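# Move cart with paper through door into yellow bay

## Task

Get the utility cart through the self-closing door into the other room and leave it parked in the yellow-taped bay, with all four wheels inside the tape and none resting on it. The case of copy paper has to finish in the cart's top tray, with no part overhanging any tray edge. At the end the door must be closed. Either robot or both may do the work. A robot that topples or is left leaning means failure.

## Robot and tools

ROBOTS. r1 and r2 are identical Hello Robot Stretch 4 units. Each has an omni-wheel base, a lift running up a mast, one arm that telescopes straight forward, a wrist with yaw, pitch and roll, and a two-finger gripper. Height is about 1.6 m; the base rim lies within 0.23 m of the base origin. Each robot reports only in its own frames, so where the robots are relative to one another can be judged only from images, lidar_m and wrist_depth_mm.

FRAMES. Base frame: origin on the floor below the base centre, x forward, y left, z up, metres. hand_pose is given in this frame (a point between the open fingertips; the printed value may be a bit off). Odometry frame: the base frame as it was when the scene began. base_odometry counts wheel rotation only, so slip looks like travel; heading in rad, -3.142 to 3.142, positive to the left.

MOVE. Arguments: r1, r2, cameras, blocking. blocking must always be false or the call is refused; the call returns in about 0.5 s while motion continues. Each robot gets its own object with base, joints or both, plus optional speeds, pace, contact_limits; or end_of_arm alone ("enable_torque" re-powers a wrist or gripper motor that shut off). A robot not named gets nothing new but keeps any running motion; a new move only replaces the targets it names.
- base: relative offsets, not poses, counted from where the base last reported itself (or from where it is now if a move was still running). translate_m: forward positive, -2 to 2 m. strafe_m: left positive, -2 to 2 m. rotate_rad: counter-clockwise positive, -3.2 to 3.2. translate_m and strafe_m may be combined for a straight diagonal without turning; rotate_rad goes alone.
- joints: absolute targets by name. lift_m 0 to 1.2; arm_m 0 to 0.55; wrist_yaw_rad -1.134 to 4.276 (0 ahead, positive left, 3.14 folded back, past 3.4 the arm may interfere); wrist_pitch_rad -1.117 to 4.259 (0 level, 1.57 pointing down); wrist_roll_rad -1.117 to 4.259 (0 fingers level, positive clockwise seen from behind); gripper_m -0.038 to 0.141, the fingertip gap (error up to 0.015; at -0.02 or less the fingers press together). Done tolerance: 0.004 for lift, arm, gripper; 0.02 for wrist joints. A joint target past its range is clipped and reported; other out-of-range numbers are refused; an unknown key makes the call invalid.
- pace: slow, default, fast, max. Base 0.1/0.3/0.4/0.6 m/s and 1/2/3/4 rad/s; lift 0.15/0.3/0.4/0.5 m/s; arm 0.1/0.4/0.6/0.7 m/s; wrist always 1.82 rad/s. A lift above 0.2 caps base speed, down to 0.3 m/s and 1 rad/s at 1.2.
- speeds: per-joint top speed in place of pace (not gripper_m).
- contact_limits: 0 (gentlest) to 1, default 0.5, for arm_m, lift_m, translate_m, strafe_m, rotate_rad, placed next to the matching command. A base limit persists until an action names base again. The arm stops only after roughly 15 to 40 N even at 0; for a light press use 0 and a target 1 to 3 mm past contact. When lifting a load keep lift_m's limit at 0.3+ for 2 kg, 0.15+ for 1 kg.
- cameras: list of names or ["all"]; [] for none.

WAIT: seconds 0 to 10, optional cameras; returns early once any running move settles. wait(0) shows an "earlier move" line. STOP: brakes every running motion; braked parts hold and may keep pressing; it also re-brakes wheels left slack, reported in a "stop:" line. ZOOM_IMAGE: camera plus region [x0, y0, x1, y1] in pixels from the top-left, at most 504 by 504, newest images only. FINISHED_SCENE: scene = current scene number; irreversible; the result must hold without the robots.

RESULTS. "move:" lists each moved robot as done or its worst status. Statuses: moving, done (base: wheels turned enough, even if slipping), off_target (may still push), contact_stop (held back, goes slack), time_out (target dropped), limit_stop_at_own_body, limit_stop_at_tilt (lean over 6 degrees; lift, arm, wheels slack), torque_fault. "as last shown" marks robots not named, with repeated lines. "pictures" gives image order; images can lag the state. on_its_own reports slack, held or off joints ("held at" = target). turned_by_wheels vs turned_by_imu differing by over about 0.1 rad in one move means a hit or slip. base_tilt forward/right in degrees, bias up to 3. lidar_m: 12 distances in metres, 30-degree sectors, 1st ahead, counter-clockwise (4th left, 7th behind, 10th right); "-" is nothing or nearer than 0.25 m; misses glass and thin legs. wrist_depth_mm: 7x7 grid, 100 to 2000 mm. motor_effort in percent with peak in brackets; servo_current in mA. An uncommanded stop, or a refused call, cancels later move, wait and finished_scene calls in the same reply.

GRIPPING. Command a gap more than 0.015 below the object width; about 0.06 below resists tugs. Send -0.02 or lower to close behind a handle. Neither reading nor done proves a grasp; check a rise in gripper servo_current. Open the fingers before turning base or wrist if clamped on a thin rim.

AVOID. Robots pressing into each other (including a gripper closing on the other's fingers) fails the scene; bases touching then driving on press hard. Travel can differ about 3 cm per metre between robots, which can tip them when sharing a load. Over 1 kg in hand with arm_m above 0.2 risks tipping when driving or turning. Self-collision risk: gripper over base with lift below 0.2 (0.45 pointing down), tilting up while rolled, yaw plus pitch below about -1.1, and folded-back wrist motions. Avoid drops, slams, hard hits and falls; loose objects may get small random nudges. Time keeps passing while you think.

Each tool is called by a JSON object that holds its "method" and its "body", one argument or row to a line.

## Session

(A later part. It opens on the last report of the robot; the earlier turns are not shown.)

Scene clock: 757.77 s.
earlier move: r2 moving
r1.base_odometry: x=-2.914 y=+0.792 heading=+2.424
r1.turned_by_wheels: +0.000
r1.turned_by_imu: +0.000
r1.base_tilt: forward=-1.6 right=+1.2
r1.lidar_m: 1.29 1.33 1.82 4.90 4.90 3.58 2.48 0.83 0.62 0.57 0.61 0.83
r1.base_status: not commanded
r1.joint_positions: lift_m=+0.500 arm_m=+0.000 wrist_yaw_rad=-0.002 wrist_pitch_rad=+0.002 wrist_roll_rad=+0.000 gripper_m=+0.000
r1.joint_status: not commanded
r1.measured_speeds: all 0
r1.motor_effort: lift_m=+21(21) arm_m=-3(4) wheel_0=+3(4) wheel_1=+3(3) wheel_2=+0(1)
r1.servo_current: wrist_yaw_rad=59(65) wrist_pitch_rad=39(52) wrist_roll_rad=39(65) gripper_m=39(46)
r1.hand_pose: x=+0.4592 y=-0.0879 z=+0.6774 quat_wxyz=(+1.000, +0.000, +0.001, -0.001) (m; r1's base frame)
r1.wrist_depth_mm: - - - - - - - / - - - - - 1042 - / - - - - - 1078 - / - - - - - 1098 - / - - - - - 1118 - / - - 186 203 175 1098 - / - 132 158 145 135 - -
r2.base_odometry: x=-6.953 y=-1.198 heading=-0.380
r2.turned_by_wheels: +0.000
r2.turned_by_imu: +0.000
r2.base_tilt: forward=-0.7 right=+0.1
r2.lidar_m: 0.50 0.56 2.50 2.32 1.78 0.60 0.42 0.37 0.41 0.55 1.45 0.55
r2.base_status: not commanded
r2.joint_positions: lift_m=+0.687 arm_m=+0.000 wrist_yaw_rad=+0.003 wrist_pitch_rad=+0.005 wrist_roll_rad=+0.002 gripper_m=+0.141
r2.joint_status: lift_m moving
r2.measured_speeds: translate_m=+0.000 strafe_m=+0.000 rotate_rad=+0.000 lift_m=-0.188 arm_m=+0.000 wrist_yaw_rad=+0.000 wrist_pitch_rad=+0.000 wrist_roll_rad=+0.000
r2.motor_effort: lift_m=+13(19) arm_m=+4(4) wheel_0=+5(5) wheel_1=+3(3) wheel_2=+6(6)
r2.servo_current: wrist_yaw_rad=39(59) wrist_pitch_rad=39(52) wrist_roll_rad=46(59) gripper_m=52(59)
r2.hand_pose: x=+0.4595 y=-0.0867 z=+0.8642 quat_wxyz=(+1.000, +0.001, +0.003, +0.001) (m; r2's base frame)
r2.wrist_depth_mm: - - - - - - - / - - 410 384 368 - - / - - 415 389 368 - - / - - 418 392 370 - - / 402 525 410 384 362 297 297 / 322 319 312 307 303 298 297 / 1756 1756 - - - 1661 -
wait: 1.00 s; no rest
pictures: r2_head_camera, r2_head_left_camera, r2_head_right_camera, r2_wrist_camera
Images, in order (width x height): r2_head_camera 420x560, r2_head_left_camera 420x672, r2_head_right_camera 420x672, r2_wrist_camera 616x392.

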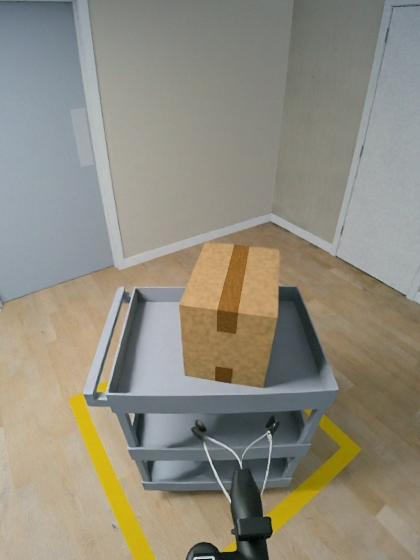

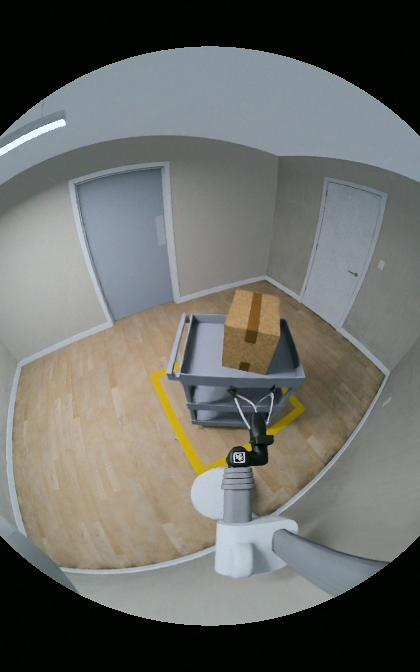

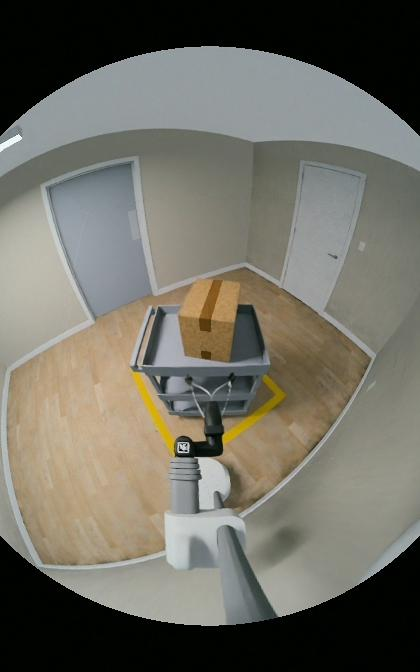

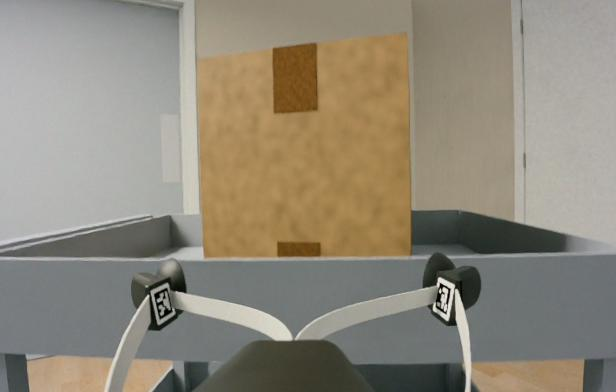

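{"method": "move", "body": {
  "blocking": false,
  "r2": {"base":{"translate_m":0.17},"pace":"slow","contact_limits":{"translate_m":0.6}}
}}

{"method": "wait", "body": {
  "seconds": 3,
  "cameras": ["r2_head_camera","r2_wrist_camera"]
}}

{"method": "zoom_image", "body": {
  "camera": "r2_head_camera",
  "region": [50, 360, 380, 560]
}}

Scene clock: 797.10 s.
earlier move: r2 done
move: r2 moving
r1: as last shown
r1.base_tilt: forward=-1.6 right=+1.3
r1.lidar_m: 1.30 1.34 1.82 4.90 4.92 3.56 2.44 0.79 0.61 0.57 0.60 0.84
r1.motor_effort: lift_m=+21(21) arm_m=-4(4) wheel_0=+3(3) wheel_1=+3(3) wheel_2=+0(1)
r1.servo_current: wrist_yaw_rad=65(65) wrist_pitch_rad=46(46) wrist_roll_rad=46(59) gripper_m=46(46)
r1.wrist_depth_mm: - - - - - - - / - - - - - 1060 - / - - - - - 1078 - / - - - - - 1078 - / - - - - - 1098 - / - - 186 203 174 1078 - / - 132 158 145 135 - -
r2.base_odometry: x=-6.941 y=-1.202 heading=-0.379
r2.turned_by_wheels: +0.000
r2.turned_by_imu: +0.001
r2.base_tilt: forward=-0.6 right=+0.1
r2.lidar_m: 0.51 0.53 2.45 2.33 1.82 0.61 0.43 0.39 0.42 0.57 1.45 0.53
r2.base_status: translate_m moving
r2.joint_positions: lift_m=+0.655 arm_m=+0.000 wrist_yaw_rad=+0.003 wrist_pitch_rad=+0.005 wrist_roll_rad=+0.002 gripper_m=+0.141
r2.joint_status: all done
r2.measured_speeds: translate_m=+0.049 strafe_m=-0.001 rotate_rad=+0.001 lift_m=+0.000 arm_m=+0.000 wrist_yaw_rad=+0.000 wrist_pitch_rad=+0.000 wrist_roll_rad=+0.000
r2.motor_effort: lift_m=+14(14) arm_m=+4(4) wheel_0=+9(10) wheel_1=+7(7) wheel_2=-10(10)
r2.servo_current: wrist_yaw_rad=46(52) wrist_pitch_rad=46(46) wrist_roll_rad=59(59) gripper_m=46(59)
r2.contact_limits: translate_m 0.6
r2.hand_pose: x=+0.4595 y=-0.0867 z=+0.8320 quat_wxyz=(+1.000, +0.001, +0.003, +0.001) (m; r2's base frame)
r2.wrist_depth_mm: - - 402 370 355 - - / - - 402 375 355 - - / - - 404 377 355 - - / 424 - 399 377 355 - - / 310 304 301 297 291 289 285 / - 217 301 166 212 204 - / 1808 1863 - - - 1661 1756
pictures: none

Scene clock: 799.60 s.
earlier move: r2 done
r1.base_odometry: x=-2.914 y=+0.792 heading=+2.424
r1.turned_by_wheels: +0.000
r1.turned_by_imu: +0.000
r1.base_tilt: forward=-1.6 right=+1.3
r1.lidar_m: 1.28 1.34 1.82 4.86 4.94 3.58 2.45 0.82 0.60 0.58 0.61 0.85
r1.base_status: not commanded
r1.joint_positions: lift_m=+0.500 arm_m=+0.000 wrist_yaw_rad=-0.002 wrist_pitch_rad=+0.002 wrist_roll_rad=+0.000 gripper_m=+0.000
r1.joint_status: not commanded
r1.measured_speeds: all 0
r1.motor_effort: lift_m=+21(21) arm_m=-3(4) wheel_0=+3(4) wheel_1=+2(3) wheel_2=+0(1)
r1.servo_current: wrist_yaw_rad=46(72) wrist_pitch_rad=52(52) wrist_roll_rad=39(72) gripper_m=46(52)
r1.hand_pose: x=+0.4592 y=-0.0879 z=+0.6774 quat_wxyz=(+1.000, +0.000, +0.001, -0.001) (m; r1's base frame)
r1.wrist_depth_mm: - - - - - - - / - - - - - 1042 - / - - - - - 1078 - / - - - - - 1078 - / - - - - - 1098 - / - - 186 203 175 1098 - / - 132 158 146 135 - -
r2.base_odometry: x=-6.795 y=-1.261 heading=-0.380
r2.turned_by_wheels: +0.000
r2.turned_by_imu: +0.000
r2.base_tilt: forward=-0.7 right=+0.1
r2.lidar_m: 0.43 0.47 2.31 2.42 2.31 0.81 0.56 0.53 0.57 0.76 1.93 0.47
r2.base_status: done
r2.joint_positions: lift_m=+0.655 arm_m=+0.000 wrist_yaw_rad=-0.007 wrist_pitch_rad=+0.005 wrist_roll_rad=+0.002 gripper_m=+0.141
r2.joint_status: all done
r2.measured_speeds: all 0
r2.motor_effort: lift_m=+14(14) arm_m=+4(4) wheel_0=+2(11) wheel_1=+4(8) wheel_2=-9(19)
r2.servo_current: wrist_yaw_rad=52(65) wrist_pitch_rad=46(52) wrist_roll_rad=52(59) gripper_m=46(59)
r2.contact_limits: translate_m 0.6
r2.hand_pose: x=+0.4587 y=-0.0894 z=+0.8320 quat_wxyz=(+1.000, +0.001, +0.003, -0.003) (m; r2's base frame)
r2.wrist_depth_mm: - - 343 319 300 - - / - - 345 324 304 - - / - - 349 324 306 - - / 392 668 345 325 306 298 - / 246 243 241 238 236 233 231 / 248 217 241 239 236 208 232 / 1756 1708 - - - 1661 1661
wait: 2.50 of 3 s (r2 has come to rest)
pictures: r2_head_camera, r2_wrist_camera
Images, in order (width x height): r2_head_camera 420x560, r2_wrist_camera 616x392.

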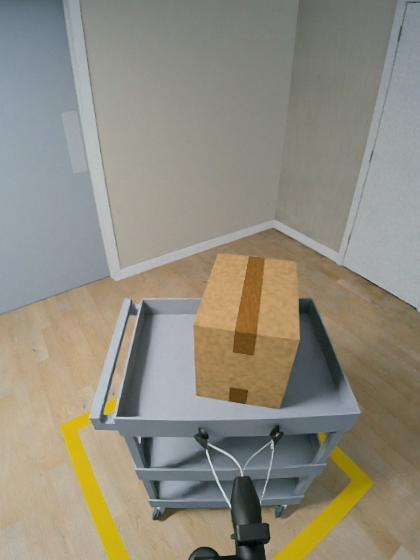

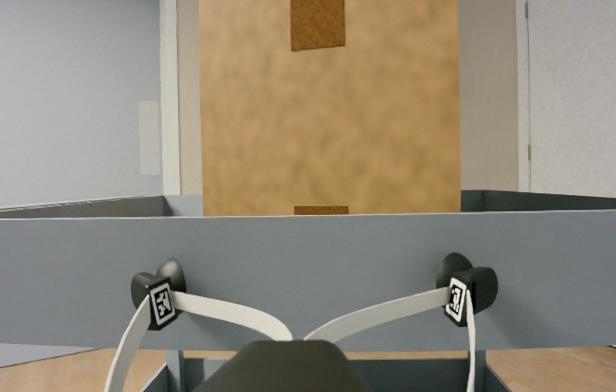

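Scaled by 1.527 from the camera's 420x560 image, which has a finer 1200x1600 frame.

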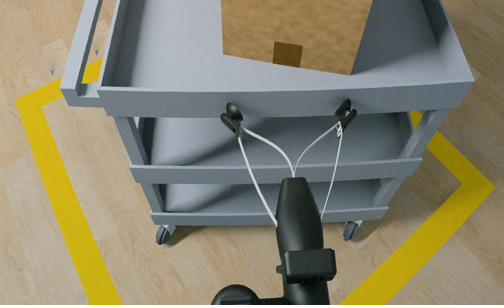

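{"method": "move", "body": {
  "blocking": false,
  "r2": {"base":{"translate_m":-0.1}}
}}

{"method": "wait", "body": {
  "seconds": 1.5,
  "cameras": ["r2_head_camera","r2_head_left_camera"]
}}

{"method": "zoom_image", "body": {
  "camera": "r2_head_camera",
  "region": [40, 280, 400, 560]
}}

{"method": "zoom_image", "body": {
  "camera": "r2_head_left_camera",
  "region": [60, 140, 260, 340]
}}

Scene clock: 826.40 s.
move: r2 moving
r1: as last shown
r1.base_tilt: forward=-1.6 right=+1.2
r1.lidar_m: 1.28 1.32 1.84 4.92 4.92 3.58 2.46 0.80 0.61 0.56 0.60 0.84
r1.motor_effort: lift_m=+21(21) arm_m=-3(4) wheel_0=+3(3) wheel_1=+3(3) wheel_2=+0(1)
r1.servo_current: wrist_yaw_rad=46(65) wrist_pitch_rad=39(46) wrist_roll_rad=46(59) gripper_m=46(52)
r1.wrist_depth_mm: - - - - - - - / - - - - - 1042 - / - - - - - 1098 - / - - - - - 1098 - / - - - - - 1078 - / - - 186 203 175 1098 - / - 132 158 145 135 - -
r2.base_odometry: x=-6.824 y=-1.249 heading=-0.380
r2.turned_by_wheels: +0.000
r2.turned_by_imu: +0.000
r2.base_tilt: forward=-0.7 right=+0.0
r2.lidar_m: 0.49 0.53 2.38 2.42 2.27 0.78 0.54 0.49 0.54 0.71 1.85 0.52
r2.base_status: translate_m moving
r2.joint_positions: lift_m=+0.655 arm_m=+0.000 wrist_yaw_rad=-0.003 wrist_pitch_rad=+0.005 wrist_roll_rad=+0.002 gripper_m=+0.141
r2.joint_status: not commanded
r2.measured_speeds: translate_m=-0.121 strafe_m=+0.000 rotate_rad=+0.000 lift_m=+0.000 arm_m=+0.000 wrist_yaw_rad=+0.000 wrist_pitch_rad=+0.000 wrist_roll_rad=+0.000
r2.motor_effort: lift_m=+14(14) arm_m=+4(4) wheel_0=-8(10) wheel_1=-8(9) wheel_2=+12(12)
r2.servo_current: wrist_yaw_rad=46(59) wrist_pitch_rad=39(46) wrist_roll_rad=52(59) gripper_m=46(59)
r2.hand_pose: x=+0.4590 y=-0.0882 z=+0.8320 quat_wxyz=(+1.000, +0.001, +0.003, -0.001) (m; r2's base frame)
r2.wrist_depth_mm: - - 375 347 325 - - / - - 377 349 329 - - / - - 377 353 329 - - / 399 691 375 351 329 320 - / 277 273 270 264 259 255 251 / 279 204 267 266 198 203 - / 1661 1756 732 - - 1808 1756
pictures: none

Scene clock: 827.47 s.
earlier move: r2 done
r1.base_odometry: x=-2.914 y=+0.792 heading=+2.424
r1.turned_by_wheels: +0.000
r1.turned_by_imu: +0.000
r1.base_tilt: forward=-1.6 right=+1.3
r1.lidar_m: 1.28 1.34 1.82 4.90 4.91 3.58 2.46 0.80 0.61 0.54 0.60 0.85
r1.base_status: not commanded
r1.joint_positions: lift_m=+0.500 arm_m=+0.000 wrist_yaw_rad=-0.002 wrist_pitch_rad=+0.002 wrist_roll_rad=+0.000 gripper_m=+0.000
r1.joint_status: not commanded
r1.measured_speeds: all 0
r1.motor_effort: lift_m=+21(21) arm_m=-3(4) wheel_0=+3(4) wheel_1=+3(3) wheel_2=+0(1)
r1.servo_current: wrist_yaw_rad=59(65) wrist_pitch_rad=46(46) wrist_roll_rad=65(72) gripper_m=46(52)
r1.hand_pose: x=+0.4592 y=-0.0879 z=+0.6774 quat_wxyz=(+1.000, +0.000, +0.001, -0.001) (m; r1's base frame)
r1.wrist_depth_mm: - - - - - - - / - - - - - 1025 - / - - - - - 1078 - / - - - - - 1078 - / - - - - - 1078 - / - - 186 203 175 1098 - / - 132 158 145 135 - -
r2.base_odometry: x=-6.888 y=-1.224 heading=-0.380
r2.turned_by_wheels: +0.000
r2.turned_by_imu: +0.000
r2.base_tilt: forward=-0.7 right=+0.1
r2.lidar_m: 0.55 0.60 2.42 2.35 2.07 0.66 0.49 0.44 0.49 0.63 1.63 0.58
r2.base_status: done
r2.joint_positions: lift_m=+0.655 arm_m=+0.000 wrist_yaw_rad=-0.003 wrist_pitch_rad=+0.005 wrist_roll_rad=+0.002 gripper_m=+0.141
r2.joint_status: not commanded
r2.measured_speeds: all 0
r2.motor_effort: lift_m=+14(14) arm_m=+4(4) wheel_0=-3(10) wheel_1=-2(9) wheel_2=+3(12)
r2.servo_current: wrist_yaw_rad=46(59) wrist_pitch_rad=46(46) wrist_roll_rad=33(59) gripper_m=52(59)
r2.hand_pose: x=+0.4590 y=-0.0882 z=+0.8320 quat_wxyz=(+1.000, +0.001, +0.003, -0.001) (m; r2's base frame)
r2.wrist_depth_mm: - - - 424 394 - - / - - - 418 397 - - / - - - 424 399 - - / 392 - 449 418 392 759 - / 353 345 342 338 332 325 322 / 362 217 217 166 198 204 - / 366 1708 - - - 778 1708
wait: 1.07 of 1.5 s (r2 has come to rest)
pictures: r2_head_camera, r2_head_left_camera
Images, in order (width x height): r2_head_camera 420x560, r2_head_left_camera 420x672.

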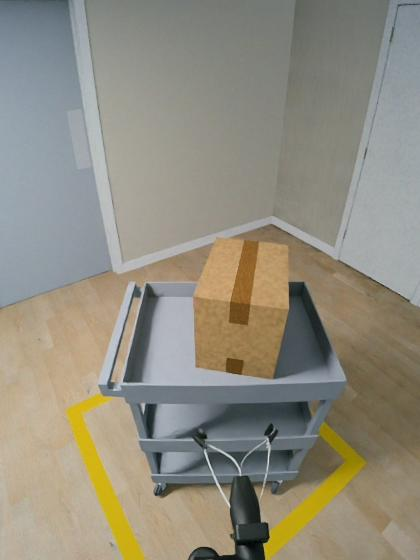

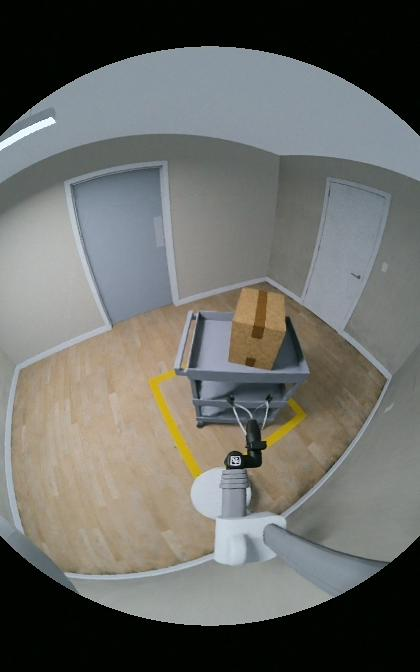

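Scaled by 1.400 from the camera's 420x560 image, which has a finer 1200x1600 frame.

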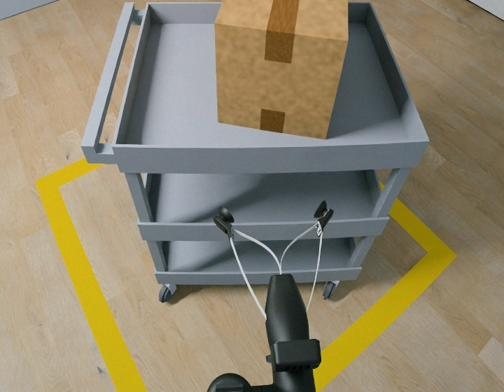

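Scaled by 2.520 from the camera's 420x672 image, which has a finer 600x960 frame.

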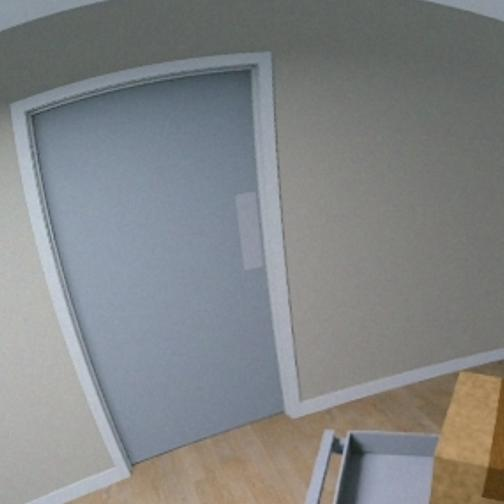

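{"method": "finished_scene", "body": {
  "scene": 2
}}

The scene is finished: the task was done.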